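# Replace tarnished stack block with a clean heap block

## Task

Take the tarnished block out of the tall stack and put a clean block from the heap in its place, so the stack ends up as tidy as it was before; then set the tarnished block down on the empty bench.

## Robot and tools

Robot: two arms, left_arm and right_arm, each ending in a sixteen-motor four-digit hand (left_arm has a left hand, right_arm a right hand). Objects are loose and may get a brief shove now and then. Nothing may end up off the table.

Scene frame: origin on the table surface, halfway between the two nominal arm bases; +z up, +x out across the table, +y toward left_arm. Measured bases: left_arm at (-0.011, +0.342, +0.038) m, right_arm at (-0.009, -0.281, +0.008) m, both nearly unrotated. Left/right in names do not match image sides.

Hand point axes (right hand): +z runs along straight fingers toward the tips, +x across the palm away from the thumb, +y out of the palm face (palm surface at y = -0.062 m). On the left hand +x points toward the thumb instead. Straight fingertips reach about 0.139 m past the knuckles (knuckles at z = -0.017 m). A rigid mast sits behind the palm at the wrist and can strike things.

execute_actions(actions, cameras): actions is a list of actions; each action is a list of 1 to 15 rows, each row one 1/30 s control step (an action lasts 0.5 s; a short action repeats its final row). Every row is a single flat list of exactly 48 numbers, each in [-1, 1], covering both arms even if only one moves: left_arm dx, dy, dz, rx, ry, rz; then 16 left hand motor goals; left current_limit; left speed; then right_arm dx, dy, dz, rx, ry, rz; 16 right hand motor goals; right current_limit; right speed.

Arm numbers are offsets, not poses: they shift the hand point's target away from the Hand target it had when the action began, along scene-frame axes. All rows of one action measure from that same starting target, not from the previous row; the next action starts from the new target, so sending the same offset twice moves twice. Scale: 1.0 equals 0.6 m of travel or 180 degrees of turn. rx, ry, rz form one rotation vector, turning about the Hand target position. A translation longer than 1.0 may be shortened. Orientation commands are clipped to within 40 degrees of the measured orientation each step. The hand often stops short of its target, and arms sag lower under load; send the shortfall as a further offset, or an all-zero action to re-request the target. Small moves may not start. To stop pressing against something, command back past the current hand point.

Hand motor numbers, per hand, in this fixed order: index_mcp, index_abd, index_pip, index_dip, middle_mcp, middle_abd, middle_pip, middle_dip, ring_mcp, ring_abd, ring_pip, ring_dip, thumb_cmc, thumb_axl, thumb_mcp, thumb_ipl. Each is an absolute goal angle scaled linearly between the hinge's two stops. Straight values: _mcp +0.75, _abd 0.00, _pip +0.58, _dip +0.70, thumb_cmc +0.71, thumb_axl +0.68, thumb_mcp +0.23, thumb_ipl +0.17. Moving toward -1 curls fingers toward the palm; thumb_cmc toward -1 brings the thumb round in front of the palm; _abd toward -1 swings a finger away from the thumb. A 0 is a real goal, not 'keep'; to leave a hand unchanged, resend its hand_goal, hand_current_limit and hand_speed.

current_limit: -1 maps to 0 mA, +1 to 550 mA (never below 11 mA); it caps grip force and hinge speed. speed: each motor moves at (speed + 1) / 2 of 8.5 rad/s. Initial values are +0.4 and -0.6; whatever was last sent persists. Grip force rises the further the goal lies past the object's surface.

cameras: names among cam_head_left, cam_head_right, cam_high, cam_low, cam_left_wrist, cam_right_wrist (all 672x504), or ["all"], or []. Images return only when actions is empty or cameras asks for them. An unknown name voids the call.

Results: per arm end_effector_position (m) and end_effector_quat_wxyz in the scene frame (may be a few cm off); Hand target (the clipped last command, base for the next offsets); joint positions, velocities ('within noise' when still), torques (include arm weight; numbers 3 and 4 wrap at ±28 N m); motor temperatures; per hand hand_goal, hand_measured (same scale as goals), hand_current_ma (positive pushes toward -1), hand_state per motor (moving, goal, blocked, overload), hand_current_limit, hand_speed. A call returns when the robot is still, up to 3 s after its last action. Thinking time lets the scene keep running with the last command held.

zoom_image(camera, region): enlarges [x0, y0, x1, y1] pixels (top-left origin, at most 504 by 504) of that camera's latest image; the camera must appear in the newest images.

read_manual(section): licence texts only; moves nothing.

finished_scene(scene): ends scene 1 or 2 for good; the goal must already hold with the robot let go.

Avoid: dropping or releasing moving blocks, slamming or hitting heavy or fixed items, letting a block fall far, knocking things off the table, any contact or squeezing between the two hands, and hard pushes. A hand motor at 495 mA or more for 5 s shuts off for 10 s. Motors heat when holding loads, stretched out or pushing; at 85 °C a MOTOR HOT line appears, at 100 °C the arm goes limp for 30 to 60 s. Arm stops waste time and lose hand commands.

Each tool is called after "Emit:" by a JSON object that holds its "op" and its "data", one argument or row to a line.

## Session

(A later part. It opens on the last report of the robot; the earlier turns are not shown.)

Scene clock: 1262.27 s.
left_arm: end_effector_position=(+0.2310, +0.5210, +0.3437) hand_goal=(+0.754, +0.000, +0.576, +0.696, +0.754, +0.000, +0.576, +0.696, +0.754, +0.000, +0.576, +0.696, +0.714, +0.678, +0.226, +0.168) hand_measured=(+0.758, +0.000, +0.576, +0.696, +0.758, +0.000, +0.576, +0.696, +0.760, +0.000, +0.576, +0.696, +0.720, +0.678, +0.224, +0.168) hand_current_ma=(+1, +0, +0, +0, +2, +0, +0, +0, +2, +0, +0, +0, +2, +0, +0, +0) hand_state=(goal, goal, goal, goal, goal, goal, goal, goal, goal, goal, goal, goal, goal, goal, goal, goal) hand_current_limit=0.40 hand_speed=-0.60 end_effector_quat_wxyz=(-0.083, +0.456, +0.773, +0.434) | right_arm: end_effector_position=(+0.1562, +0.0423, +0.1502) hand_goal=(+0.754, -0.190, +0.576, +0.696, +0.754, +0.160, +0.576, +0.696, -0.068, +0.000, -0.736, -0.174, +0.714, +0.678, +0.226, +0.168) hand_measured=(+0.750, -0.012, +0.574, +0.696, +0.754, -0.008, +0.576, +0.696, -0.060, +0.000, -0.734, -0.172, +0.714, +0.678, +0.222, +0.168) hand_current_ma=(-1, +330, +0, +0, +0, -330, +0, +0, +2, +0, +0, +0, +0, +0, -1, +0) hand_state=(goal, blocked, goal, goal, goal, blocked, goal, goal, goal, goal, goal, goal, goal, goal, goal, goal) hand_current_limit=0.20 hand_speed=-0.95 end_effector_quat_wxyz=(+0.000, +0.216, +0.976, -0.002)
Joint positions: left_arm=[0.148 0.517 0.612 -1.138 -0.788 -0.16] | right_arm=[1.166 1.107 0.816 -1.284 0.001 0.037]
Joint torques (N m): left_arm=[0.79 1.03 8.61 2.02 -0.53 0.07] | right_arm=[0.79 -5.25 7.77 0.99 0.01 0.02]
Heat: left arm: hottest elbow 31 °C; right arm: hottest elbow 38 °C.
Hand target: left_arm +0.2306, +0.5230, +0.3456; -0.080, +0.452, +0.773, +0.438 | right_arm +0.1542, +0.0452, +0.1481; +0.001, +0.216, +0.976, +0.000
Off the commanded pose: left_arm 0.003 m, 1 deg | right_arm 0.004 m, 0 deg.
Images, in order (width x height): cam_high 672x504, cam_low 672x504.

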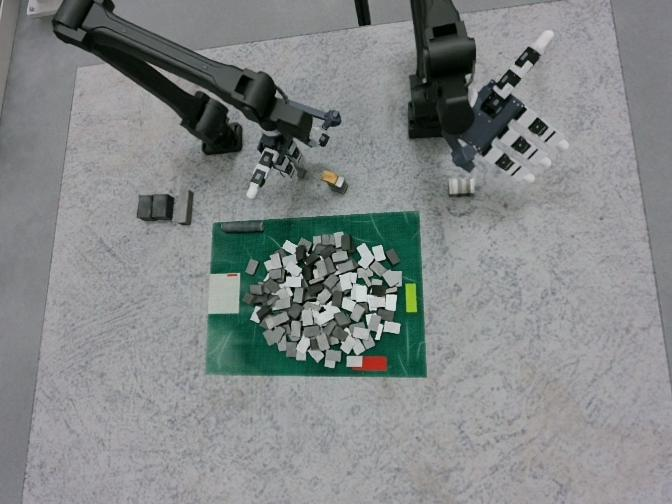

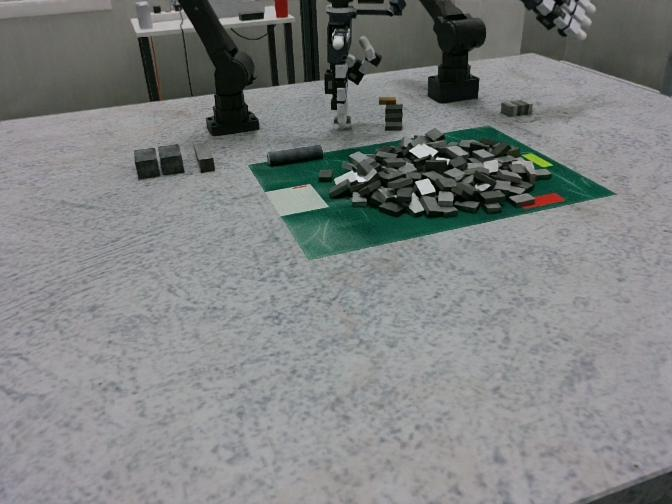

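Emit:
{"op": "execute_actions", "data": {
  "actions": [
    [[0,0,0,0,0,0,0.754,0,0.576,0.696,0.754,0,0.576,0.696,0.754,0,0.576,0.696,0.714,0.678,0.226,0.168,0.4,-0.6,0,0,-0.015,0,0,0,0.754,-0.19,0.576,0.696,0.754,0.16,0.576,0.696,-0.068,0,-0.737,-0.174,0.714,0.678,0.226,0.168,0.2,-0.95]],
    [[0,0,0,0,0,0,0.754,0,0.576,0.696,0.754,0,0.576,0.696,0.754,0,0.576,0.696,0.714,0.678,0.226,0.168,0.4,-0.6,0,0,-0.0115,0,0,0,0.754,-0.19,0.576,0.696,0.754,0.16,0.576,0.696,-0.068,0,-0.737,-0.174,0.714,0.678,0.226,0.168,0.2,-0.95]]
  ],
  "cameras": ["cam_low"]
}}

Emit:
{"op": "zoom_image", "data": {
  "camera": "cam_low",
  "region": [310, 90, 370, 150]
}}

Scene clock: 1283.50 s.
left_arm: end_effector_position=(+0.2310, +0.5210, +0.3437) hand_goal=(+0.754, +0.000, +0.576, +0.696, +0.754, +0.000, +0.576, +0.696, +0.754, +0.000, +0.576, +0.696, +0.714, +0.678, +0.226, +0.168) hand_measured=(+0.758, +0.000, +0.576, +0.696, +0.758, +0.000, +0.576, +0.696, +0.760, +0.000, +0.576, +0.696, +0.720, +0.678, +0.224, +0.168) hand_current_ma=(+1, +0, +0, +0, +2, +0, +0, +0, +2, +0, +0, +0, +2, +0, +0, +0) hand_state=(goal, goal, goal, goal, goal, goal, goal, goal, goal, goal, goal, goal, goal, goal, goal, goal) hand_current_limit=0.40 hand_speed=-0.60 end_effector_quat_wxyz=(-0.083, +0.456, +0.773, +0.434) | right_arm: end_effector_position=(+0.1564, +0.0428, +0.1355) hand_goal=(+0.754, -0.190, +0.576, +0.696, +0.754, +0.160, +0.576, +0.696, -0.068, +0.000, -0.736, -0.174, +0.714, +0.678, +0.226, +0.168) hand_measured=(+0.750, -0.012, +0.574, +0.696, +0.754, -0.008, +0.576, +0.696, -0.060, +0.000, -0.734, -0.172, +0.714, +0.678, +0.222, +0.168) hand_current_ma=(-1, +330, +0, +0, +0, -330, +0, +0, +2, +0, +0, +0, +0, +0, -1, +0) hand_state=(goal, blocked, goal, goal, goal, blocked, goal, goal, goal, goal, goal, goal, goal, goal, goal, goal) hand_current_limit=0.20 hand_speed=-0.95 end_effector_quat_wxyz=(+0.000, +0.216, +0.976, -0.001)
Joint positions: left_arm=[0.148 0.517 0.612 -1.138 -0.788 -0.16] | right_arm=[1.166 1.121 0.784 -1.235 0.001 0.037]
Joint torques (N m): left_arm=[0.79 1.03 8.61 2 -0.53 0.08] | right_arm=[0.79 -5.19 7.51 1.01 0.01 0.02]
Heat: left arm: hottest elbow 31 °C; right arm: hottest elbow 36 °C.
Hand target: left_arm +0.2306, +0.5230, +0.3456; -0.080, +0.452, +0.773, +0.438 | right_arm +0.1542, +0.0451, +0.1320; +0.001, +0.216, +0.976, -0.001
Off the commanded pose: left_arm 0.003 m, 1 deg | right_arm 0.005 m, 0 deg.
Images, in order (width x height): cam_low 672x504.

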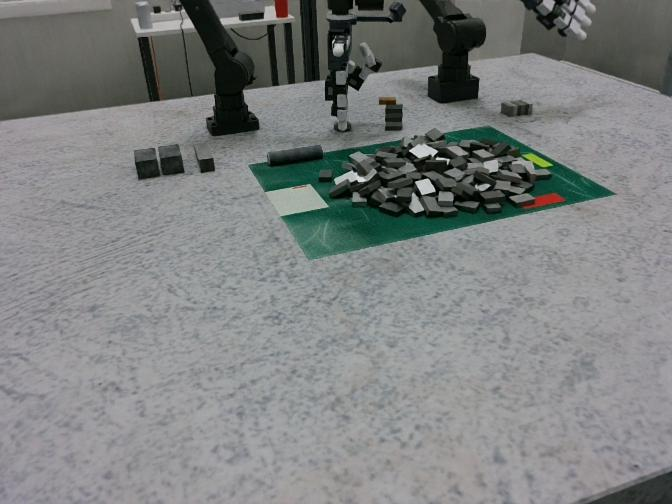

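Scaled by 8.400 from the camera's 672x504 image, which has a finer 960x720 frame.

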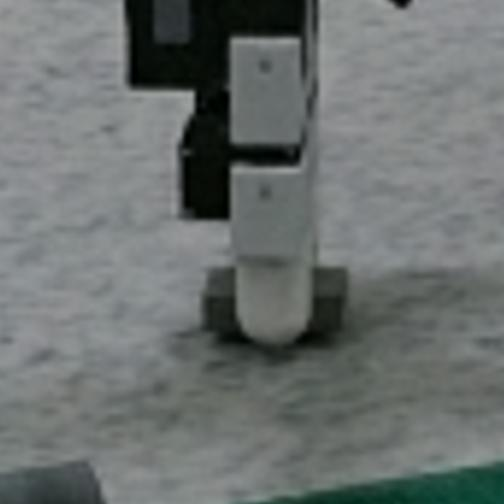

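Emit:
{"op": "execute_actions", "data": {
  "actions": [
    [[0,0,0,0,0,0,0.754,0,0.576,0.696,0.754,0,0.576,0.696,0.754,0,0.576,0.696,0.714,0.678,0.226,0.168,0.4,-0.6,0,0,-0.0045,0,0,0,0.754,-0.19,0.576,0.696,0.754,0.16,0.576,0.696,-0.068,0,-0.737,-0.174,0.714,0.678,0.226,0.168,0.2,-0.95]],
    [[0,0,0,0,0,0,0.754,0,0.576,0.696,0.754,0,0.576,0.696,0.754,0,0.576,0.696,0.714,0.678,0.226,0.168,0.4,-0.6,0,0,-0.003,0,0,0,0.754,-0.19,0.576,0.696,0.754,0.16,0.576,0.696,-0.068,0,-0.737,-0.174,0.714,0.678,0.226,0.168,0.2,-0.95]]
  ],
  "cameras": ["cam_low"]
}}

Emit:
{"op": "zoom_image", "data": {
  "camera": "cam_low",
  "region": [310, 90, 370, 150]
}}

Scene clock: 1296.30 s.
left_arm: end_effector_position=(+0.2310, +0.5210, +0.3437) hand_goal=(+0.754, +0.000, +0.576, +0.696, +0.754, +0.000, +0.576, +0.696, +0.754, +0.000, +0.576, +0.696, +0.714, +0.678, +0.226, +0.168) hand_measured=(+0.758, +0.000, +0.576, +0.696, +0.758, +0.000, +0.576, +0.696, +0.760, +0.000, +0.576, +0.696, +0.720, +0.678, +0.224, +0.168) hand_current_ma=(+1, +0, +0, +0, +2, +0, +0, +0, +2, +0, +0, +0, +2, +0, +0, +0) hand_state=(goal, goal, goal, goal, goal, goal, goal, goal, goal, goal, goal, goal, goal, goal, goal, goal) hand_current_limit=0.40 hand_speed=-0.60 end_effector_quat_wxyz=(-0.083, +0.456, +0.773, +0.434) | right_arm: end_effector_position=(+0.1565, +0.0432, +0.1318) hand_goal=(+0.754, -0.190, +0.576, +0.696, +0.754, +0.160, +0.576, +0.696, -0.068, +0.000, -0.736, -0.174, +0.714, +0.678, +0.226, +0.168) hand_measured=(+0.750, -0.012, +0.574, +0.696, +0.754, -0.008, +0.576, +0.696, -0.060, +0.000, -0.734, -0.172, +0.714, +0.678, +0.222, +0.168) hand_current_ma=(-1, +330, +0, +0, +0, -330, +0, +0, +2, +0, +0, +0, +0, +0, -1, +0) hand_state=(goal, blocked, goal, goal, goal, blocked, goal, goal, goal, goal, goal, goal, goal, goal, goal, goal) hand_current_limit=0.20 hand_speed=-0.95 end_effector_quat_wxyz=(+0.000, +0.216, +0.976, +0.000)
Joint positions: left_arm=[0.148 0.517 0.612 -1.138 -0.788 -0.16] | right_arm=[1.166 1.125 0.776 -1.222 0.001 0.037]
Joint torques (N m): left_arm=[0.85 0.97 8.61 2.02 -0.53 0.07] | right_arm=[0.79 -5.07 7.42 1.01 0.01 0.02]
Heat: left arm: hottest elbow 31 °C; right arm: hottest elbow 36 °C.
Hand target: left_arm +0.2306, +0.5230, +0.3456; -0.080, +0.452, +0.773, +0.438 | right_arm +0.1542, +0.0451, +0.1276; +0.001, +0.216, +0.976, -0.001
Off the commanded pose: left_arm 0.003 m, 1 deg | right_arm 0.005 m, 0 deg.
Images, in order (width x height): cam_low 672x504.

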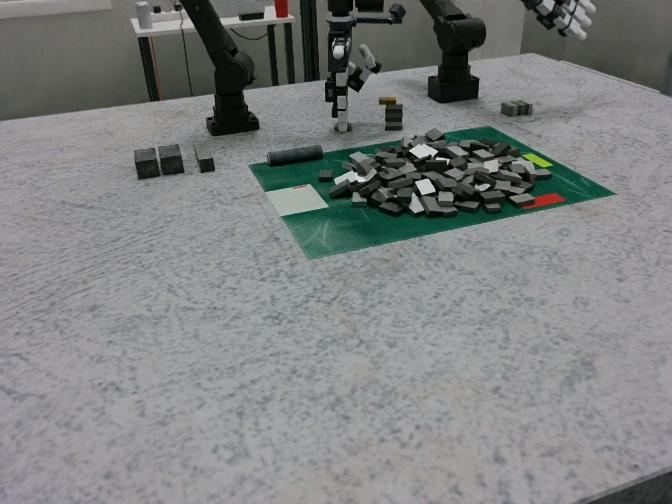

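Scaled by 8.400 from the camera's 672x504 image, which has a finer 960x720 frame.

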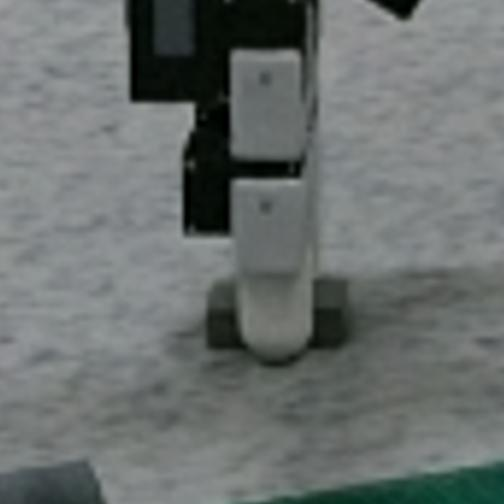

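Emit:
{"op": "execute_actions", "data": {
  "actions": [
    [[0,0,0,0,0,0,0.754,0,0.576,0.696,0.754,0,0.576,0.696,0.754,0,0.576,0.696,0.714,0.678,0.226,0.168,0.4,-0.6,0,0,-0.003,0,0,0,0.754,-0.19,0.576,0.696,0.754,0.16,0.576,0.696,-0.068,0,-0.737,-0.174,0.714,0.678,0.226,0.168,0.2,-0.95]]
  ],
  "cameras": ["cam_low"]
}}

Emit:
{"op": "zoom_image", "data": {
  "camera": "cam_low",
  "region": [310, 90, 370, 150]
}}

Scene clock: 1304.77 s.
left_arm: end_effector_position=(+0.2310, +0.5210, +0.3437) hand_goal=(+0.754, +0.000, +0.576, +0.696, +0.754, +0.000, +0.576, +0.696, +0.754, +0.000, +0.576, +0.696, +0.714, +0.678, +0.226, +0.168) hand_measured=(+0.758, +0.000, +0.576, +0.696, +0.758, +0.000, +0.576, +0.696, +0.760, +0.000, +0.576, +0.696, +0.720, +0.678, +0.224, +0.168) hand_current_ma=(+1, +0, +0, +0, +2, +0, +0, +0, +2, +0, +0, +0, +2, +0, +0, +0) hand_state=(goal, goal, goal, goal, goal, goal, goal, goal, goal, goal, goal, goal, goal, goal, goal, goal) hand_current_limit=0.40 hand_speed=-0.60 end_effector_quat_wxyz=(-0.083, +0.456, +0.773, +0.434) | right_arm: end_effector_position=(+0.1571, +0.0444, +0.1316) hand_goal=(+0.754, -0.190, +0.576, +0.696, +0.754, +0.160, +0.576, +0.696, -0.068, +0.000, -0.736, -0.174, +0.714, +0.678, +0.226, +0.168) hand_measured=(+0.750, -0.012, +0.574, +0.696, +0.754, -0.008, +0.576, +0.696, -0.060, +0.000, -0.734, -0.172, +0.714, +0.678, +0.222, +0.168) hand_current_ma=(-1, +330, +0, +0, +0, -330, +0, +0, +2, +0, +0, +0, +0, +0, -1, +0) hand_state=(goal, blocked, goal, goal, goal, blocked, goal, goal, goal, goal, goal, goal, goal, goal, goal, goal) hand_current_limit=0.20 hand_speed=-0.95 end_effector_quat_wxyz=(+0.001, +0.216, +0.976, +0.002)
Joint positions: left_arm=[0.148 0.517 0.612 -1.138 -0.788 -0.16] | right_arm=[1.166 1.127 0.776 -1.216 0.001 0.037]
Joint torques (N m): left_arm=[0.91 0.97 8.58 2.02 -0.53 0.08] | right_arm=[0.73 -5.13 7.12 1.03 0.01 0.02]
Motor temperatures (°C): left_arm=[25 23 31 24 27 23] | right_arm=[28 25 35 22 23 24]
Heat: left arm: hottest elbow 31 °C; right arm: hottest elbow 35 °C.
Hand target: left_arm +0.2306, +0.5230, +0.3456; -0.080, +0.452, +0.773, +0.438 | right_arm +0.1542, +0.0452, +0.1258; +0.001, +0.216, +0.976, +0.000
Off the commanded pose: left_arm 0.003 m, 1 deg | right_arm 0.006 m, 0 deg.
Images, in order (width x height): cam_low 672x504.

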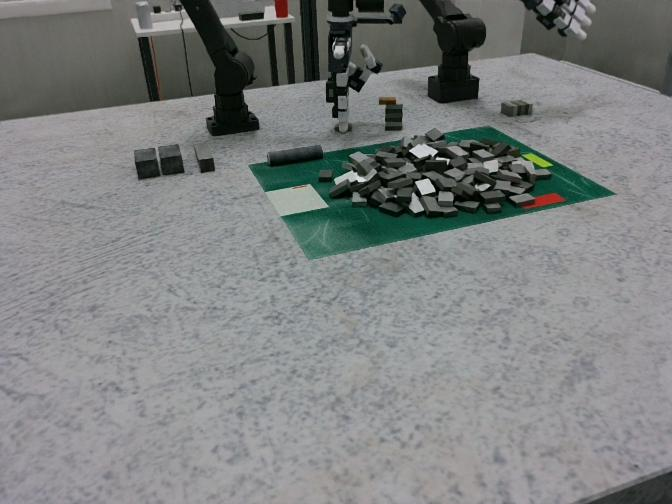

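Scaled by 8.400 from the camera's 672x504 image, which has a finer 960x720 frame.

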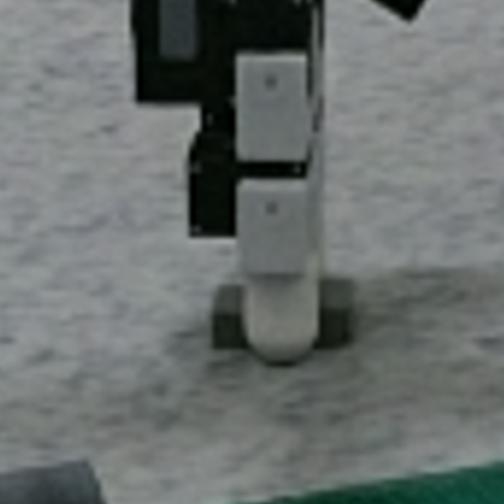

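Emit:
{"op": "execute_actions", "data": {
  "actions": [
    [[0,0,0,0,0,0,0.754,0,0.576,0.696,0.754,0,0.576,0.696,0.754,0,0.576,0.696,0.714,0.678,0.226,0.168,0.4,-0.6,0,0,0.003,0,0,0,0.754,0.12,0.576,0.696,0.754,-0.12,0.576,0.696,-0.068,0,-0.737,-0.174,0.714,0.678,0.226,0.168,0.2,-0.92]],
    [[0,0,0,0,0,0,0.754,0,0.576,0.696,0.754,0,0.576,0.696,0.754,0,0.576,0.696,0.714,0.678,0.226,0.168,0.4,-0.6,0,0,0.003,0,0,0,0.754,0.12,0.576,0.696,0.754,-0.12,0.576,0.696,-0.068,0,-0.737,-0.174,0.714,0.678,0.226,0.168,0.2,-0.92]]
  ],
  "cameras": ["cam_low","cam_right_wrist"]
}}

Emit:
{"op": "zoom_image", "data": {
  "camera": "cam_low",
  "region": [310, 90, 370, 150]
}}

Emit:
{"op": "zoom_image", "data": {
  "camera": "cam_right_wrist",
  "region": [220, 0, 420, 120]
}}

Scene clock: 1329.20 s.
left_arm: end_effector_position=(+0.2310, +0.5210, +0.3437) hand_goal=(+0.754, +0.000, +0.576, +0.696, +0.754, +0.000, +0.576, +0.696, +0.754, +0.000, +0.576, +0.696, +0.714, +0.678, +0.226, +0.168) hand_measured=(+0.758, +0.000, +0.576, +0.696, +0.758, +0.000, +0.576, +0.696, +0.760, +0.000, +0.576, +0.696, +0.720, +0.678, +0.224, +0.168) hand_current_ma=(+1, +0, +0, +0, +2, +0, +0, +0, +2, +0, +0, +0, +2, +0, +0, +0) hand_state=(goal, goal, goal, goal, goal, goal, goal, goal, goal, goal, goal, goal, goal, goal, goal, goal) hand_current_limit=0.40 hand_speed=-0.60 end_effector_quat_wxyz=(-0.083, +0.456, +0.773, +0.434) | right_arm: end_effector_position=(+0.1571, +0.0444, +0.1316) hand_goal=(+0.754, +0.120, +0.576, +0.696, +0.754, -0.120, +0.576, +0.696, -0.068, +0.000, -0.736, -0.174, +0.714, +0.678, +0.226, +0.168) hand_measured=(+0.750, +0.116, +0.574, +0.696, +0.754, -0.116, +0.576, +0.696, -0.060, +0.000, -0.734, -0.172, +0.714, +0.678, +0.222, +0.168) hand_current_ma=(-1, -1, +0, +0, +0, +1, +0, +0, +2, +0, +0, +0, +0, +0, -1, +0) hand_state=(goal, goal, goal, goal, goal, goal, goal, goal, goal, goal, goal, goal, goal, goal, goal, goal) hand_current_limit=0.20 hand_speed=-0.92 end_effector_quat_wxyz=(+0.001, +0.216, +0.976, +0.002)
Joint positions: left_arm=[0.148 0.517 0.612 -1.138 -0.788 -0.16] | right_arm=[1.166 1.127 0.776 -1.216 0.001 0.037]
Joint torques (N m): left_arm=[0.85 0.97 8.62 2.03 -0.53 0.08] | right_arm=[0.79 -5.36 7.72 0.61 0.01 0.02]
Heat: left arm: hottest elbow 31 °C; right arm: hottest elbow 34 °C.
Hand target: left_arm +0.2306, +0.5230, +0.3456; -0.080, +0.452, +0.773, +0.438 | right_arm +0.1542, +0.0451, +0.1294; +0.001, +0.216, +0.976, +0.000
Off the commanded pose: left_arm 0.003 m, 1 deg | right_arm 0.004 m, 0 deg.
Images, in order (width x height): cam_low 672x504, cam_right_wrist 672x504.

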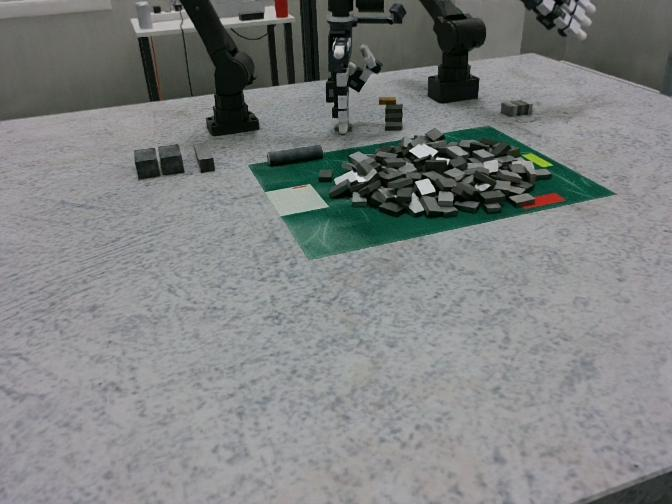

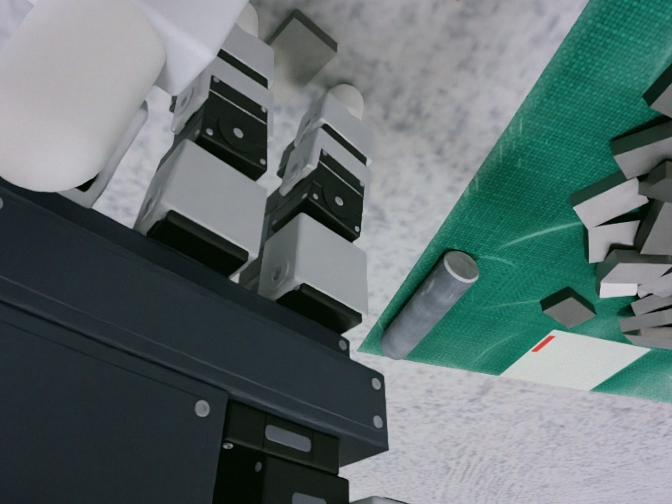

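Scaled by 8.400 from the camera's 672x504 image, which has a finer 960x720 frame.

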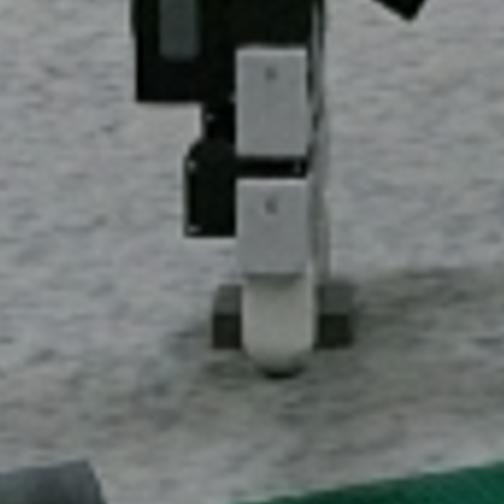

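Scaled by 2.520 from the camera's 672x504 image, which has a finer 960x720 frame.

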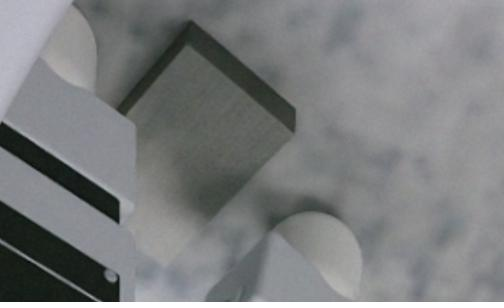

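Emit:
{"op": "execute_actions", "data": {
  "actions": [
    [[0,0,0,0,0,0,0.754,0,0.576,0.696,0.754,0,0.576,0.696,0.754,0,0.576,0.696,0.714,0.678,0.226,0.168,0.4,-0.6,0.0133,0.0233,0.07,0.0203,-0.0085,0,0.754,0.12,0.576,0.696,0.754,-0.12,0.576,0.696,-0.068,0,-0.737,-0.174,0.714,0.678,0.226,0.168,0.2,-0.92]],
    [[0,0,0,0,0,0,0.754,0,0.576,0.696,0.754,0,0.576,0.696,0.754,0,0.576,0.696,0.714,0.678,0.226,0.168,0.4,-0.6,0,0,0.0415,0,0,0,0.754,0.12,0.576,0.696,0.754,-0.12,0.576,0.696,-0.068,0,-0.737,-0.174,0.714,0.678,0.226,0.168,0.2,-0.92]],
    [[0,0,0,0,0,0,0.754,0,0.576,0.696,0.754,0,0.576,0.696,0.754,0,0.576,0.696,0.714,0.678,0.226,0.168,0.4,-0.6,0,0,0.0415,0,0,0,0.754,0.12,0.576,0.696,0.754,-0.12,0.576,0.696,-0.068,0,-0.737,-0.174,0.714,0.678,0.226,0.168,0.2,-0.92]],
    [[0,0,0,0,0,0,0.754,0,0.576,0.696,0.754,0,0.576,0.696,0.754,0,0.576,0.696,0.714,0.678,0.226,0.168,0.4,-0.6,0,0,0.0415,0,0,0,0.754,0.12,0.576,0.696,0.754,-0.12,0.576,0.696,-0.068,0,-0.737,-0.174,0.714,0.678,0.226,0.168,0.2,-0.92]],
    [[0,0,0,0,0,0,0.754,0,0.576,0.696,0.754,0,0.576,0.696,0.754,0,0.576,0.696,0.714,0.678,0.226,0.168,0.4,-0.6,0,0,0.0415,0,0,0,0.754,0.12,0.576,0.696,0.754,-0.12,0.576,0.696,-0.068,0,-0.737,-0.174,0.714,0.678,0.226,0.168,0.2,-0.92]]
  ],
  "cameras": []
}}

Emit:
{"op": "execute_actions", "data": {
  "actions": [
    [[0,0,0,0,0,0,0.754,0,0.576,0.696,0.754,0,0.576,0.696,0.754,0,0.576,0.696,0.714,0.678,0.226,0.168,0.4,-0.6,0.0215,0.045,-0.02,-0.0068,0.0028,0,0.754,0.12,0.576,0.696,0.754,-0.12,0.576,0.696,-0.068,0,-0.737,-0.174,0.714,0.678,0.226,0.168,0.2,-0.92]],
    [[0,0,0,0,0,0,0.754,0,0.576,0.696,0.754,0,0.576,0.696,0.754,0,0.576,0.696,0.714,0.678,0.226,0.168,0.4,-0.6,0.0215,0.045,-0.02,-0.0068,0.0028,0,0.754,0.12,0.576,0.696,0.754,-0.12,0.576,0.696,-0.068,0,-0.737,-0.174,0.714,0.678,0.226,0.168,0.2,-0.92]],
    [[0,0,0,0,0,0,0.754,0,0.576,0.696,0.754,0,0.576,0.696,0.754,0,0.576,0.696,0.714,0.678,0.226,0.168,0.4,-0.6,0.0215,0.045,-0.02,-0.0067,0.0029,0,0.754,0.12,0.576,0.696,0.754,-0.12,0.576,0.696,-0.068,0,-0.737,-0.174,0.714,0.678,0.226,0.168,0.2,-0.92]]
  ],
  "cameras": ["cam_high","cam_low","cam_right_wrist"]
}}

Emit:
{"op": "zoom_image", "data": {
  "camera": "cam_low",
  "region": [310, 60, 430, 150]
}}

Emit:
{"op": "zoom_image", "data": {
  "camera": "cam_high",
  "region": [260, 140, 380, 230]
}}

Scene clock: 1373.27 s.
left_arm: end_effector_position=(+0.2310, +0.5210, +0.3437) hand_goal=(+0.754, +0.000, +0.576, +0.696, +0.754, +0.000, +0.576, +0.696, +0.754, +0.000, +0.576, +0.696, +0.714, +0.678, +0.226, +0.168) hand_measured=(+0.758, +0.000, +0.576, +0.696, +0.758, +0.000, +0.576, +0.696, +0.760, +0.000, +0.576, +0.696, +0.720, +0.678, +0.224, +0.168) hand_current_ma=(+1, +0, +0, +0, +2, +0, +0, +0, +2, +0, +0, +0, +2, +0, +0, +0) hand_state=(goal, goal, goal, goal, goal, goal, goal, goal, goal, goal, goal, goal, goal, goal, goal, goal) hand_current_limit=0.40 hand_speed=-0.60 end_effector_quat_wxyz=(-0.083, +0.456, +0.773, +0.434) | right_arm: end_effector_position=(+0.1583, +0.0474, +0.2413) hand_goal=(+0.754, +0.120, +0.576, +0.696, +0.754, -0.120, +0.576, +0.696, -0.068, +0.000, -0.736, -0.174, +0.714, +0.678, +0.226, +0.168) hand_measured=(+0.750, +0.116, +0.574, +0.696, +0.754, -0.116, +0.576, +0.696, -0.060, +0.000, -0.734, -0.172, +0.714, +0.678, +0.222, +0.168) hand_current_ma=(-1, -1, +0, +0, +0, +1, +0, +0, +2, +0, +0, +0, +0, +0, -1, +0) hand_state=(goal, goal, goal, goal, goal, goal, goal, goal, goal, goal, goal, goal, goal, goal, goal, goal) hand_current_limit=0.20 hand_speed=-0.92 end_effector_quat_wxyz=(+0.002, +0.216, +0.976, +0.007)
Joint positions: left_arm=[0.148 0.517 0.612 -1.138 -0.788 -0.16] | right_arm=[1.166 1.067 1.026 -1.517 0.001 0.037]
Joint torques (N m): left_arm=[0.79 1.03 8.62 2.03 -0.53 0.07] | right_arm=[0.21 -6.12 13.31 0.14 0.01 -0.04]
Heat: left arm: hottest elbow 31 °C; right arm: hottest elbow 33 °C.
Hand target: left_arm +0.2306, +0.5230, +0.3456; -0.080, +0.452, +0.773, +0.438 | right_arm +0.1622, +0.0591, +0.2710; +0.007, +0.216, +0.976, +0.034
Off the commanded pose: left_arm 0.003 m, 1 deg | right_arm 0.032 m, 3 deg.
No camera images: "cameras" was empty.

Scene clock: 1374.97 s.
left_arm: end_effector_position=(+0.2310, +0.5210, +0.3437) hand_goal=(+0.754, +0.000, +0.576, +0.696, +0.754, +0.000, +0.576, +0.696, +0.754, +0.000, +0.576, +0.696, +0.714, +0.678, +0.226, +0.168) hand_measured=(+0.758, +0.000, +0.576, +0.696, +0.758, +0.000, +0.576, +0.696, +0.760, +0.000, +0.576, +0.696, +0.720, +0.678, +0.224, +0.168) hand_current_ma=(+1, +0, +0, +0, +2, +0, +0, +0, +2, +0, +0, +0, +2, +0, +0, +0) hand_state=(goal, goal, goal, goal, goal, goal, goal, goal, goal, goal, goal, goal, goal, goal, goal, goal) hand_current_limit=0.40 hand_speed=-0.60 end_effector_quat_wxyz=(-0.083, +0.456, +0.773, +0.434) | right_arm: end_effector_position=(+0.1895, +0.1215, +0.2081) hand_goal=(+0.754, +0.120, +0.576, +0.696, +0.754, -0.120, +0.576, +0.696, -0.068, +0.000, -0.736, -0.174, +0.714, +0.678, +0.226, +0.168) hand_measured=(+0.750, +0.116, +0.574, +0.696, +0.754, -0.116, +0.576, +0.696, -0.060, +0.000, -0.734, -0.172, +0.714, +0.678, +0.222, +0.168) hand_current_ma=(-1, -1, +0, +0, +0, +1, +0, +0, +2, +0, +0, +0, +0, +0, -1, +0) hand_state=(goal, goal, goal, goal, goal, goal, goal, goal, goal, goal, goal, goal, goal, goal, goal, goal) hand_current_limit=0.20 hand_speed=-0.92 end_effector_quat_wxyz=(-0.005, +0.216, +0.976, -0.032)
Joint positions: left_arm=[0.148 0.517 0.612 -1.138 -0.788 -0.16] | right_arm=[1.166 1.345 1.18 -1.47 0.001 0.037]
Joint torques (N m): left_arm=[0.85 1.03 8.61 2.02 -0.52 0.08] | right_arm=[-0.79 -9.58 13.19 0.58 0.04 -0.14]
Heat: left arm: hottest elbow 31 °C; right arm: hottest elbow 34 °C.
Hand target: left_arm +0.2306, +0.5230, +0.3456; -0.080, +0.452, +0.773, +0.438 | right_arm +0.2009, +0.1402, +0.2350; +0.001, +0.216, +0.976, +0.000
Off the commanded pose: left_arm 0.003 m, 1 deg | right_arm 0.035 m, 4 deg.
Images, in order (width x height): cam_high 672x504, cam_low 672x504, cam_right_wrist 672x504.

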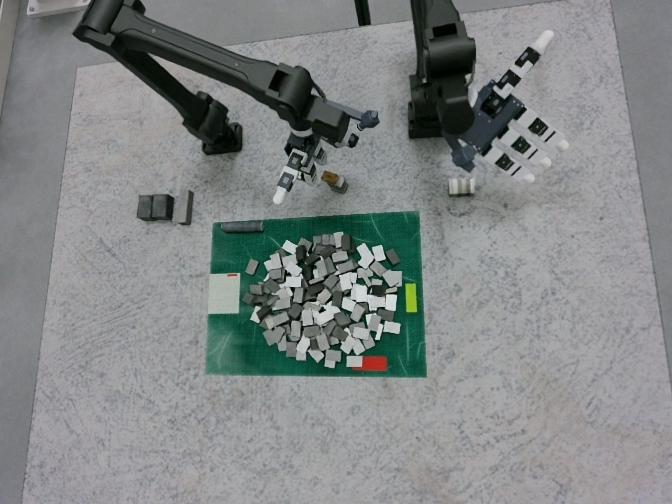

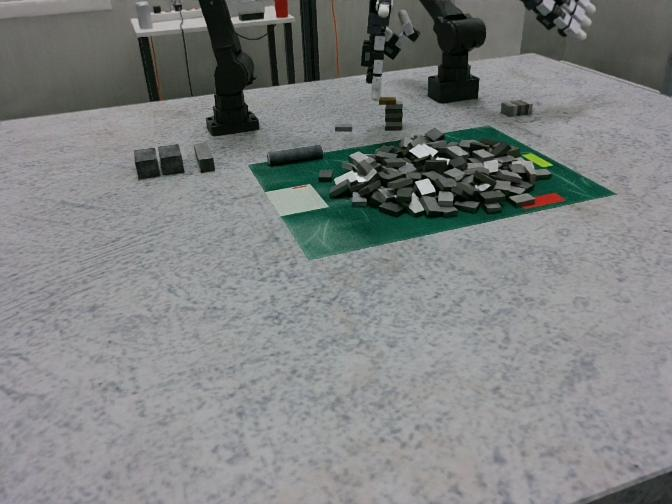

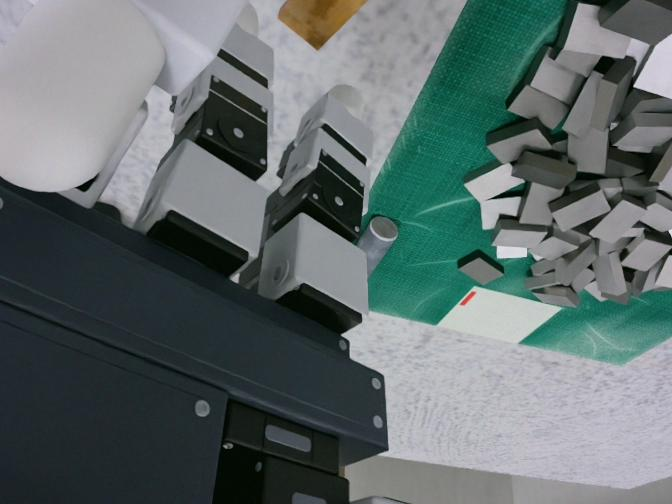

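Scaled by 4.200 from the camera's 672x504 image, which has a finer 960x720 frame.

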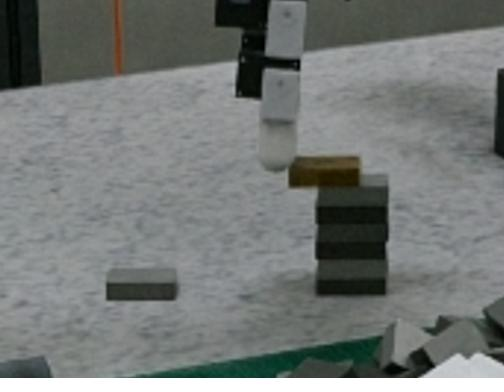

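Scaled by 4.200 from the camera's 672x504 image, which has a finer 960x720 frame.

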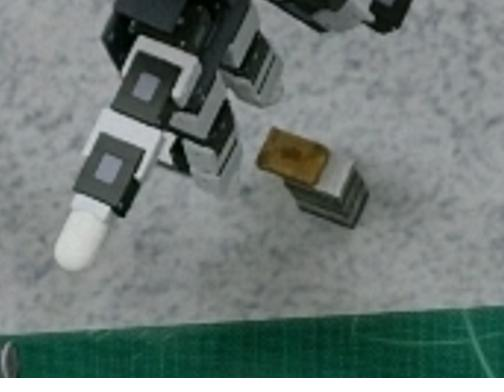

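Emit:
{"op": "execute_actions", "data": {
  "actions": [
    [[0,0,0,0,0,0,0.754,0,0.576,0.696,0.754,0,0.576,0.696,0.754,0,0.576,0.696,0.714,0.678,0.226,0.168,0.4,-0.6,0,0,0.055,0,0,0,0.754,0.12,0.576,0.696,0.754,-0.12,0.576,0.696,-0.068,0,-0.737,-0.174,0.714,0.678,0.226,0.168,0.2,-0.92]],
    [[0,0,0,0,0,0,0.754,0,0.576,0.696,0.754,0,0.576,0.696,0.754,0,0.576,0.696,0.714,0.678,0.226,0.168,0.4,-0.6,0.0133,0.0233,0.01,0.0203,-0.0085,0,0.754,0.12,0.576,0.696,0.754,-0.12,0.576,0.696,-0.068,0,-0.737,-0.174,0.714,0.678,0.226,0.168,0.2,-0.92]]
  ],
  "cameras": ["cam_low"]
}}

Emit:
{"op": "zoom_image", "data": {
  "camera": "cam_low",
  "region": [310, 60, 430, 150]
}}

Scene clock: 1390.07 s.
left_arm: end_effector_position=(+0.2310, +0.5210, +0.3437) hand_goal=(+0.754, +0.000, +0.576, +0.696, +0.754, +0.000, +0.576, +0.696, +0.754, +0.000, +0.576, +0.696, +0.714, +0.678, +0.226, +0.168) hand_measured=(+0.758, +0.000, +0.576, +0.696, +0.758, +0.000, +0.576, +0.696, +0.760, +0.000, +0.576, +0.696, +0.720, +0.678, +0.224, +0.168) hand_current_ma=(+1, +0, +0, +0, +2, +0, +0, +0, +2, +0, +0, +0, +2, +0, +0, +0) hand_state=(goal, goal, goal, goal, goal, goal, goal, goal, goal, goal, goal, goal, goal, goal, goal, goal) hand_current_limit=0.40 hand_speed=-0.60 end_effector_quat_wxyz=(-0.083, +0.456, +0.773, +0.434) | right_arm: end_effector_position=(+0.1988, +0.1385, +0.2452) hand_goal=(+0.754, +0.120, +0.576, +0.696, +0.754, -0.120, +0.576, +0.696, -0.068, +0.000, -0.736, -0.174, +0.714, +0.678, +0.226, +0.168) hand_measured=(+0.750, +0.116, +0.574, +0.696, +0.754, -0.116, +0.576, +0.696, -0.060, +0.000, -0.734, -0.172, +0.714, +0.678, +0.222, +0.168) hand_current_ma=(-1, -1, +0, +0, +0, +1, +0, +0, +2, +0, +0, +0, +0, +0, -1, +0) hand_state=(goal, goal, goal, goal, goal, goal, goal, goal, goal, goal, goal, goal, goal, goal, goal, goal) hand_current_limit=0.20 hand_speed=-0.92 end_effector_quat_wxyz=(+0.000, +0.218, +0.976, -0.001)
Joint positions: left_arm=[0.148 0.517 0.612 -1.138 -0.788 -0.16] | right_arm=[1.162 1.345 1.266 -1.494 0.001 0.037]
Joint torques (N m): left_arm=[0.79 0.97 8.61 2.02 -0.53 0.07] | right_arm=[-0.85 -10.52 12.86 1.05 0.01 -0.18]
Heat: left arm: hottest elbow 31 °C; right arm: hottest elbow 34 °C.
Hand target: left_arm +0.2306, +0.5230, +0.3456; -0.080, +0.452, +0.773, +0.438 | right_arm +0.2088, +0.1542, +0.2741; +0.007, +0.216, +0.976, +0.034
Off the commanded pose: left_arm 0.003 m, 1 deg | right_arm 0.034 m, 4 deg.
Images, in order (width x height): cam_low 672x504.

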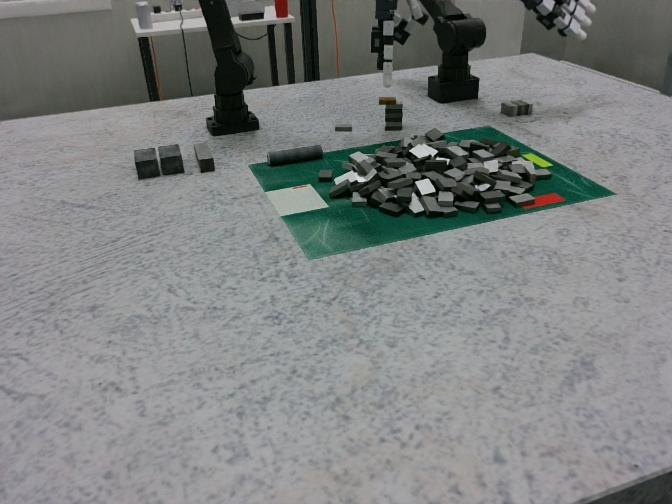

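Scaled by 4.200 from the camera's 672x504 image, which has a finer 960x720 frame.

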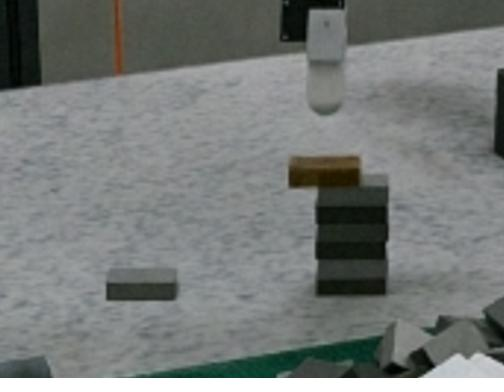

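Emit:
{"op": "execute_actions", "data": {
  "actions": [
    [[0,0,0,0,0,0,0.754,0,0.576,0.696,0.754,0,0.576,0.696,0.754,0,0.576,0.696,0.714,0.678,0.226,0.168,0.4,-0.6,-0.0133,-0.0235,-0.07,-0.0203,0.0085,0,0.754,0.14,0.576,0.696,0.754,-0.14,0.576,0.696,-0.068,0,-0.737,-0.174,0.714,0.678,0.226,0.168,0.2,-0.92]],
    [[0,0,0,0,0,0,0.754,0,0.576,0.696,0.754,0,0.576,0.696,0.754,0,0.576,0.696,0.714,0.678,0.226,0.168,0.4,-0.6,0,0,-0.02,0,0,0,0.754,0.14,0.576,0.696,0.754,-0.14,0.576,0.696,-0.068,0,-0.737,-0.174,0.714,0.678,0.226,0.168,0.2,-0.92]]
  ],
  "cameras": ["cam_low","cam_right_wrist"]
}}

Emit:
{"op": "zoom_image", "data": {
  "camera": "cam_low",
  "region": [360, 60, 420, 140]
}}

Emit:
{"op": "zoom_image", "data": {
  "camera": "cam_right_wrist",
  "region": [220, 0, 420, 120]
}}

Scene clock: 1414.60 s.
left_arm: end_effector_position=(+0.2310, +0.5210, +0.3437) hand_goal=(+0.754, +0.000, +0.576, +0.696, +0.754, +0.000, +0.576, +0.696, +0.754, +0.000, +0.576, +0.696, +0.714, +0.678, +0.226, +0.168) hand_measured=(+0.758, +0.000, +0.576, +0.696, +0.758, +0.000, +0.576, +0.696, +0.760, +0.000, +0.576, +0.696, +0.720, +0.678, +0.224, +0.168) hand_current_ma=(+1, +0, +0, +0, +2, +0, +0, +0, +2, +0, +0, +0, +2, +0, +0, +0) hand_state=(goal, goal, goal, goal, goal, goal, goal, goal, goal, goal, goal, goal, goal, goal, goal, goal) hand_current_limit=0.40 hand_speed=-0.60 end_effector_quat_wxyz=(-0.083, +0.456, +0.773, +0.434) | right_arm: end_effector_position=(+0.1989, +0.1388, +0.2268) hand_goal=(+0.754, +0.140, +0.576, +0.696, +0.754, -0.140, +0.576, +0.696, -0.068, +0.000, -0.736, -0.174, +0.714, +0.678, +0.226, +0.168) hand_measured=(+0.750, +0.136, +0.574, +0.696, +0.754, -0.136, +0.576, +0.696, -0.060, +0.000, -0.734, -0.172, +0.714, +0.678, +0.222, +0.168) hand_current_ma=(-1, -1, +0, +0, +0, +1, +0, +0, +2, +0, +0, +0, +0, +0, -1, +0) hand_state=(goal, goal, goal, goal, goal, goal, goal, goal, goal, goal, goal, goal, goal, goal, goal, goal) hand_current_limit=0.20 hand_speed=-0.92 end_effector_quat_wxyz=(+0.001, +0.218, +0.976, +0.002)
Joint positions: left_arm=[0.148 0.517 0.612 -1.138 -0.788 -0.16] | right_arm=[1.162 1.346 1.217 -1.438 0.001 0.037]
Joint torques (N m): left_arm=[0.85 1.03 8.62 2.04 -0.53 0.07] | right_arm=[-0.44 -9.23 7.76 1.03 0.02 -0.15]
Heat: left arm: hottest elbow 31 °C; right arm: hottest elbow 37 °C.
Hand target: left_arm +0.2306, +0.5230, +0.3456; -0.080, +0.452, +0.773, +0.438 | right_arm +0.2008, +0.1400, +0.2199; +0.001, +0.216, +0.976, -0.001
Off the commanded pose: left_arm 0.003 m, 1 deg | right_arm 0.007 m, 0 deg.
Images, in order (width x height): cam_low 672x504, cam_right_wrist 672x504.

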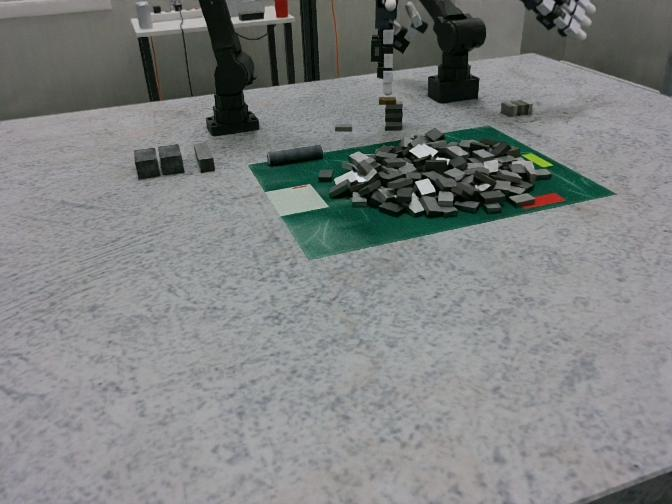

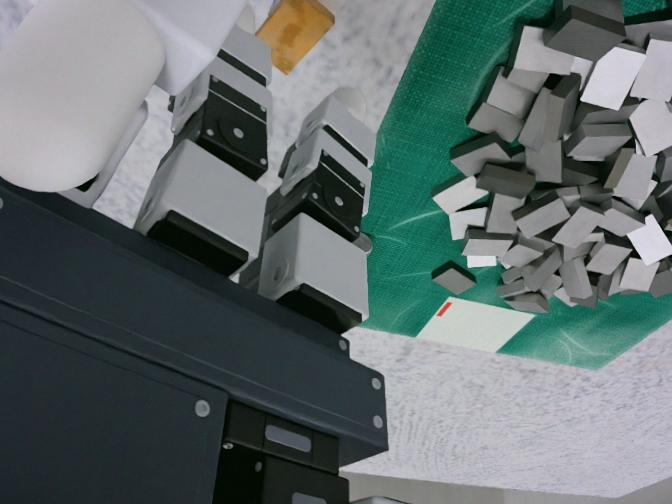

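Scaled by 6.300 from the camera's 672x504 image, which has a finer 960x720 frame.

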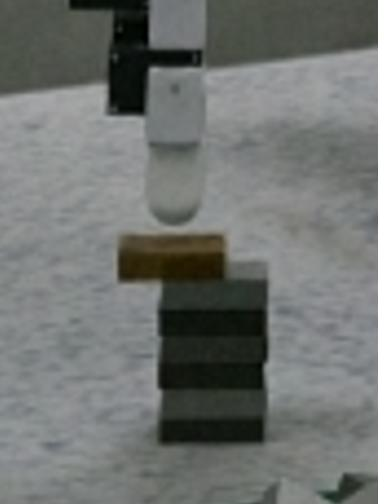

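Scaled by 2.520 from the camera's 672x504 image, which has a finer 960x720 frame.

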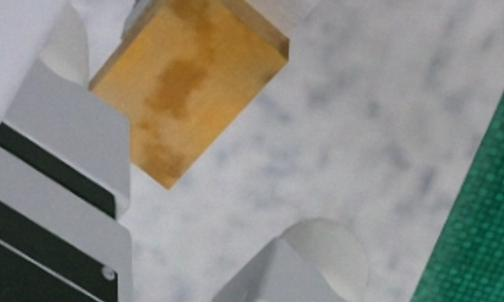

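Emit:
{"op": "execute_actions", "data": {
  "actions": [
    [[0,0,0,0,0,0,0.754,0,0.576,0.696,0.754,0,0.576,0.696,0.754,0,0.576,0.696,0.714,0.678,0.226,0.168,0.4,-0.6,-0.001,0,-0.023,0,0,0,0.754,0.14,0.576,0.696,0.754,-0.14,0.576,0.696,-0.068,0,-0.737,-0.174,0.714,0.678,0.226,0.168,0.2,-0.92]],
    [[0,0,0,0,0,0,0.754,0,0.576,0.696,0.754,0,0.576,0.696,0.754,0,0.576,0.696,0.714,0.678,0.226,0.168,0.4,-0.6,-0.001,0,-0.022,0,0,0,0.754,0.14,0.576,0.696,0.754,-0.14,0.576,0.696,-0.068,0,-0.737,-0.174,0.714,0.678,0.226,0.168,0.2,-0.92]]
  ],
  "cameras": ["cam_low","cam_right_wrist"]
}}

Emit:
{"op": "zoom_image", "data": {
  "camera": "cam_low",
  "region": [360, 60, 420, 140]
}}

Emit:
{"op": "zoom_image", "data": {
  "camera": "cam_right_wrist",
  "region": [220, 0, 420, 120]
}}

Scene clock: 1430.47 s.
left_arm: end_effector_position=(+0.2310, +0.5210, +0.3437) hand_goal=(+0.754, +0.000, +0.576, +0.696, +0.754, +0.000, +0.576, +0.696, +0.754, +0.000, +0.576, +0.696, +0.714, +0.678, +0.226, +0.168) hand_measured=(+0.758, +0.000, +0.576, +0.696, +0.758, +0.000, +0.576, +0.696, +0.760, +0.000, +0.576, +0.696, +0.720, +0.678, +0.224, +0.168) hand_current_ma=(+1, +0, +0, +0, +2, +0, +0, +0, +2, +0, +0, +0, +2, +0, +0, +0) hand_state=(goal, goal, goal, goal, goal, goal, goal, goal, goal, goal, goal, goal, goal, goal, goal, goal) hand_current_limit=0.40 hand_speed=-0.60 end_effector_quat_wxyz=(-0.083, +0.456, +0.773, +0.434) | right_arm: end_effector_position=(+0.1989, +0.1387, +0.1995) hand_goal=(+0.754, +0.140, +0.576, +0.696, +0.754, -0.140, +0.576, +0.696, -0.068, +0.000, -0.736, -0.174, +0.714, +0.678, +0.226, +0.168) hand_measured=(+0.750, +0.136, +0.574, +0.696, +0.754, -0.136, +0.576, +0.696, -0.060, +0.000, -0.734, -0.172, +0.714, +0.678, +0.222, +0.168) hand_current_ma=(-1, -1, +0, +0, +0, +1, +0, +0, +2, +0, +0, +0, +0, +0, -1, +0) hand_state=(goal, goal, goal, goal, goal, goal, goal, goal, goal, goal, goal, goal, goal, goal, goal, goal) hand_current_limit=0.20 hand_speed=-0.92 end_effector_quat_wxyz=(+0.001, +0.218, +0.976, +0.002)
Joint positions: left_arm=[0.148 0.517 0.612 -1.138 -0.788 -0.16] | right_arm=[1.162 1.358 1.157 -1.365 0.001 0.037]
Joint torques (N m): left_arm=[0.79 1.03 8.58 2.03 -0.53 0.07] | right_arm=[-0.21 -9.29 7.66 1.01 0.01 -0.12]
Heat: left arm: hottest elbow 31 °C; right arm: hottest elbow 36 °C.
Hand target: left_arm +0.2306, +0.5230, +0.3456; -0.080, +0.452, +0.773, +0.438 | right_arm +0.1996, +0.1400, +0.1929; +0.001, +0.216, +0.976, -0.001
Off the commanded pose: left_arm 0.003 m, 1 deg | right_arm 0.007 m, 0 deg.
Images, in order (width x height): cam_low 672x504, cam_right_wrist 672x504.

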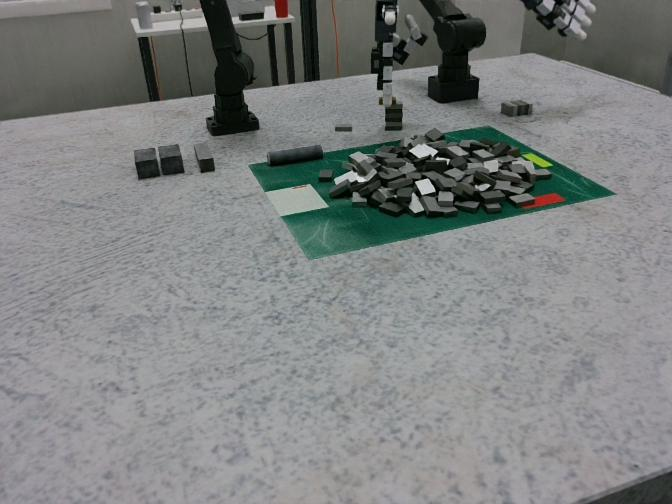

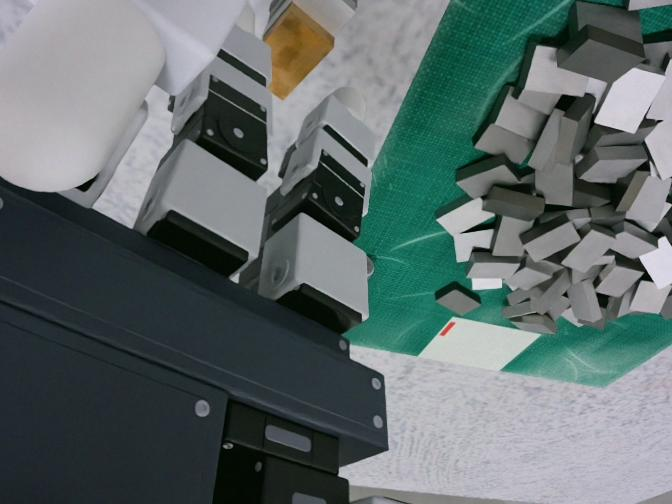

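Scaled by 6.300 from the camera's 672x504 image, which has a finer 960x720 frame.

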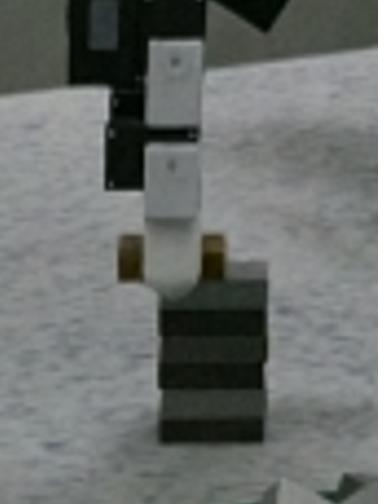

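Scaled by 2.520 from the camera's 672x504 image, which has a finer 960x720 frame.

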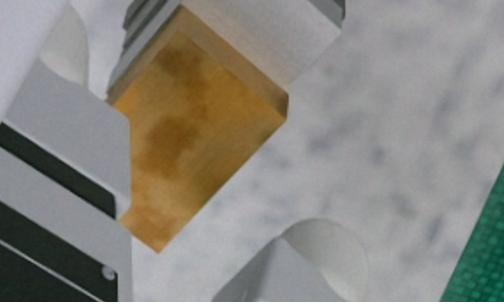

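Emit:
{"op": "execute_actions", "data": {
  "actions": [
    [[0,0,0,0,0,0,0.754,0,0.576,0.696,0.754,0,0.576,0.696,0.754,0,0.576,0.696,0.714,0.678,0.226,0.168,0.4,-0.6,0.012,0.0233,0.068,0.0203,-0.0085,0,0.754,0.14,0.576,0.696,0.754,-0.14,0.576,0.696,-0.068,0,-0.737,-0.174,0.714,0.678,0.226,0.168,0.2,-0.92]]
  ],
  "cameras": []
}}

Scene clock: 1440.60 s.
left_arm: end_effector_position=(+0.2310, +0.5210, +0.3437) hand_goal=(+0.754, +0.000, +0.576, +0.696, +0.754, +0.000, +0.576, +0.696, +0.754, +0.000, +0.576, +0.696, +0.714, +0.678, +0.226, +0.168) hand_measured=(+0.758, +0.000, +0.576, +0.696, +0.758, +0.000, +0.576, +0.696, +0.760, +0.000, +0.576, +0.696, +0.720, +0.678, +0.224, +0.168) hand_current_ma=(+1, +0, +0, +0, +2, +0, +0, +0, +2, +0, +0, +0, +2, +0, +0, +0) hand_state=(goal, goal, goal, goal, goal, goal, goal, goal, goal, goal, goal, goal, goal, goal, goal, goal) hand_current_limit=0.40 hand_speed=-0.60 end_effector_quat_wxyz=(-0.083, +0.456, +0.773, +0.434) | right_arm: end_effector_position=(+0.1989, +0.1388, +0.1995) hand_goal=(+0.754, +0.140, +0.576, +0.696, +0.754, -0.140, +0.576, +0.696, -0.068, +0.000, -0.736, -0.174, +0.714, +0.678, +0.226, +0.168) hand_measured=(+0.750, +0.136, +0.574, +0.696, +0.754, -0.136, +0.576, +0.696, -0.060, +0.000, -0.734, -0.172, +0.714, +0.678, +0.222, +0.168) hand_current_ma=(-1, -1, +0, +0, +0, +1, +0, +0, +2, +0, +0, +0, +0, +0, -1, +0) hand_state=(goal, goal, goal, goal, goal, goal, goal, goal, goal, goal, goal, goal, goal, goal, goal, goal) hand_current_limit=0.20 hand_speed=-0.92 end_effector_quat_wxyz=(+0.001, +0.218, +0.976, +0.002)
Joint positions: left_arm=[0.148 0.517 0.612 -1.138 -0.788 -0.16] | right_arm=[1.162 1.358 1.157 -1.365 0.001 0.037]
Joint torques (N m): left_arm=[0.85 1.03 8.59 2.02 -0.53 0.08] | right_arm=[-0.44 -11.22 13.33 0.12 0 -0.14]
Heat: left arm: hottest elbow 31 °C; right arm: hottest elbow 36 °C.
Hand target: left_arm +0.2306, +0.5230, +0.3456; -0.080, +0.452, +0.773, +0.438 | right_arm +0.2068, +0.1541, +0.2338; +0.007, +0.216, +0.976, +0.034
Off the commanded pose: left_arm 0.003 m, 1 deg | right_arm 0.038 m, 4 deg.
No camera images: "cameras" was empty.

Emit:
{"op": "execute_actions", "data": {
  "actions": [
    [[0,0,0,0,0,0,0.754,0,0.576,0.696,0.754,0,0.576,0.696,0.754,0,0.576,0.696,0.714,0.678,0.226,0.168,0.4,-0.6,0,0,0,0,0,0,0.754,0.03,0.576,0.696,0.754,-0.05,0.576,0.696,-0.068,0,-0.737,-0.174,0.714,0.678,0.226,0.168,0.2,-0.92]],
    [[0,0,0,0,0,0,0.754,0,0.576,0.696,0.754,0,0.576,0.696,0.754,0,0.576,0.696,0.714,0.678,0.226,0.168,0.4,-0.6,0,0,0,0,0,0,0.754,0.01,0.576,0.696,0.754,-0.03,0.576,0.696,-0.068,0,-0.737,-0.174,0.714,0.678,0.226,0.168,0.2,-0.97]]
  ],
  "cameras": ["cam_right_wrist"]
}}

Emit:
{"op": "zoom_image", "data": {
  "camera": "cam_right_wrist",
  "region": [220, 0, 420, 120]
}}

Scene clock: 1458.70 s.
left_arm: end_effector_position=(+0.2310, +0.5210, +0.3437) hand_goal=(+0.754, +0.000, +0.576, +0.696, +0.754, +0.000, +0.576, +0.696, +0.754, +0.000, +0.576, +0.696, +0.714, +0.678, +0.226, +0.168) hand_measured=(+0.758, +0.000, +0.576, +0.696, +0.758, +0.000, +0.576, +0.696, +0.760, +0.000, +0.576, +0.696, +0.720, +0.678, +0.224, +0.168) hand_current_ma=(+1, +0, +0, +0, +2, +0, +0, +0, +2, +0, +0, +0, +2, +0, +0, +0) hand_state=(goal, goal, goal, goal, goal, goal, goal, goal, goal, goal, goal, goal, goal, goal, goal, goal) hand_current_limit=0.40 hand_speed=-0.60 end_effector_quat_wxyz=(-0.083, +0.456, +0.773, +0.434) | right_arm: end_effector_position=(+0.1989, +0.1388, +0.1995) hand_goal=(+0.754, +0.010, +0.576, +0.696, +0.754, -0.030, +0.576, +0.696, -0.068, +0.000, -0.736, -0.174, +0.714, +0.678, +0.226, +0.168) hand_measured=(+0.750, +0.014, +0.574, +0.696, +0.754, -0.046, +0.576, +0.696, -0.060, +0.000, -0.734, -0.172, +0.714, +0.678, +0.222, +0.168) hand_current_ma=(-1, +0, +0, +0, +0, -7, +0, +0, +2, +0, +0, +0, +0, +0, -1, +0) hand_state=(goal, goal, goal, goal, goal, goal, goal, goal, goal, goal, goal, goal, goal, goal, goal, goal) hand_current_limit=0.20 hand_speed=-0.97 end_effector_quat_wxyz=(+0.001, +0.218, +0.976, +0.002)
Joint positions: left_arm=[0.148 0.517 0.612 -1.138 -0.788 -0.16] | right_arm=[1.162 1.358 1.157 -1.365 0.001 0.037]
Joint torques (N m): left_arm=[0.85 1.03 8.61 2.03 -0.52 0.08] | right_arm=[-0.44 -11.22 13.34 0.13 0.01 -0.15]
Heat: left arm: hottest elbow 31 °C; right arm: hottest elbow 37 °C.
Hand target: left_arm +0.2306, +0.5230, +0.3456; -0.080, +0.452, +0.773, +0.438 | right_arm +0.2068, +0.1541, +0.2338; +0.007, +0.216, +0.976, +0.034
Off the commanded pose: left_arm 0.003 m, 1 deg | right_arm 0.038 m, 4 deg.
Images, in order (width x height): cam_right_wrist 672x504.

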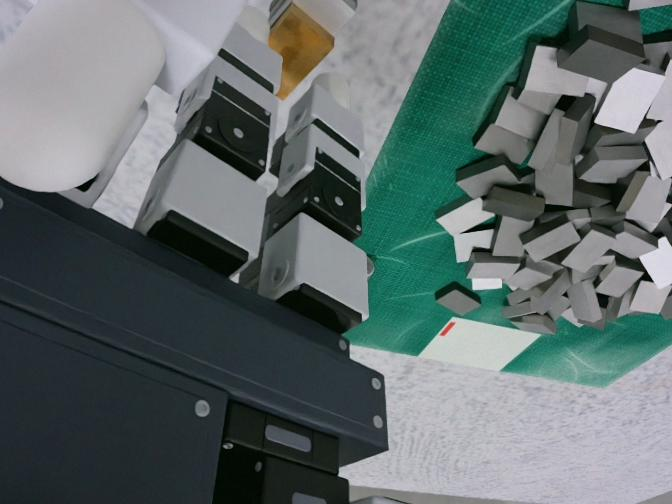

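Scaled by 2.520 from the camera's 672x504 image, which has a finer 960x720 frame.

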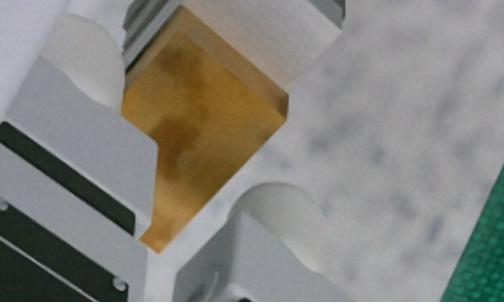

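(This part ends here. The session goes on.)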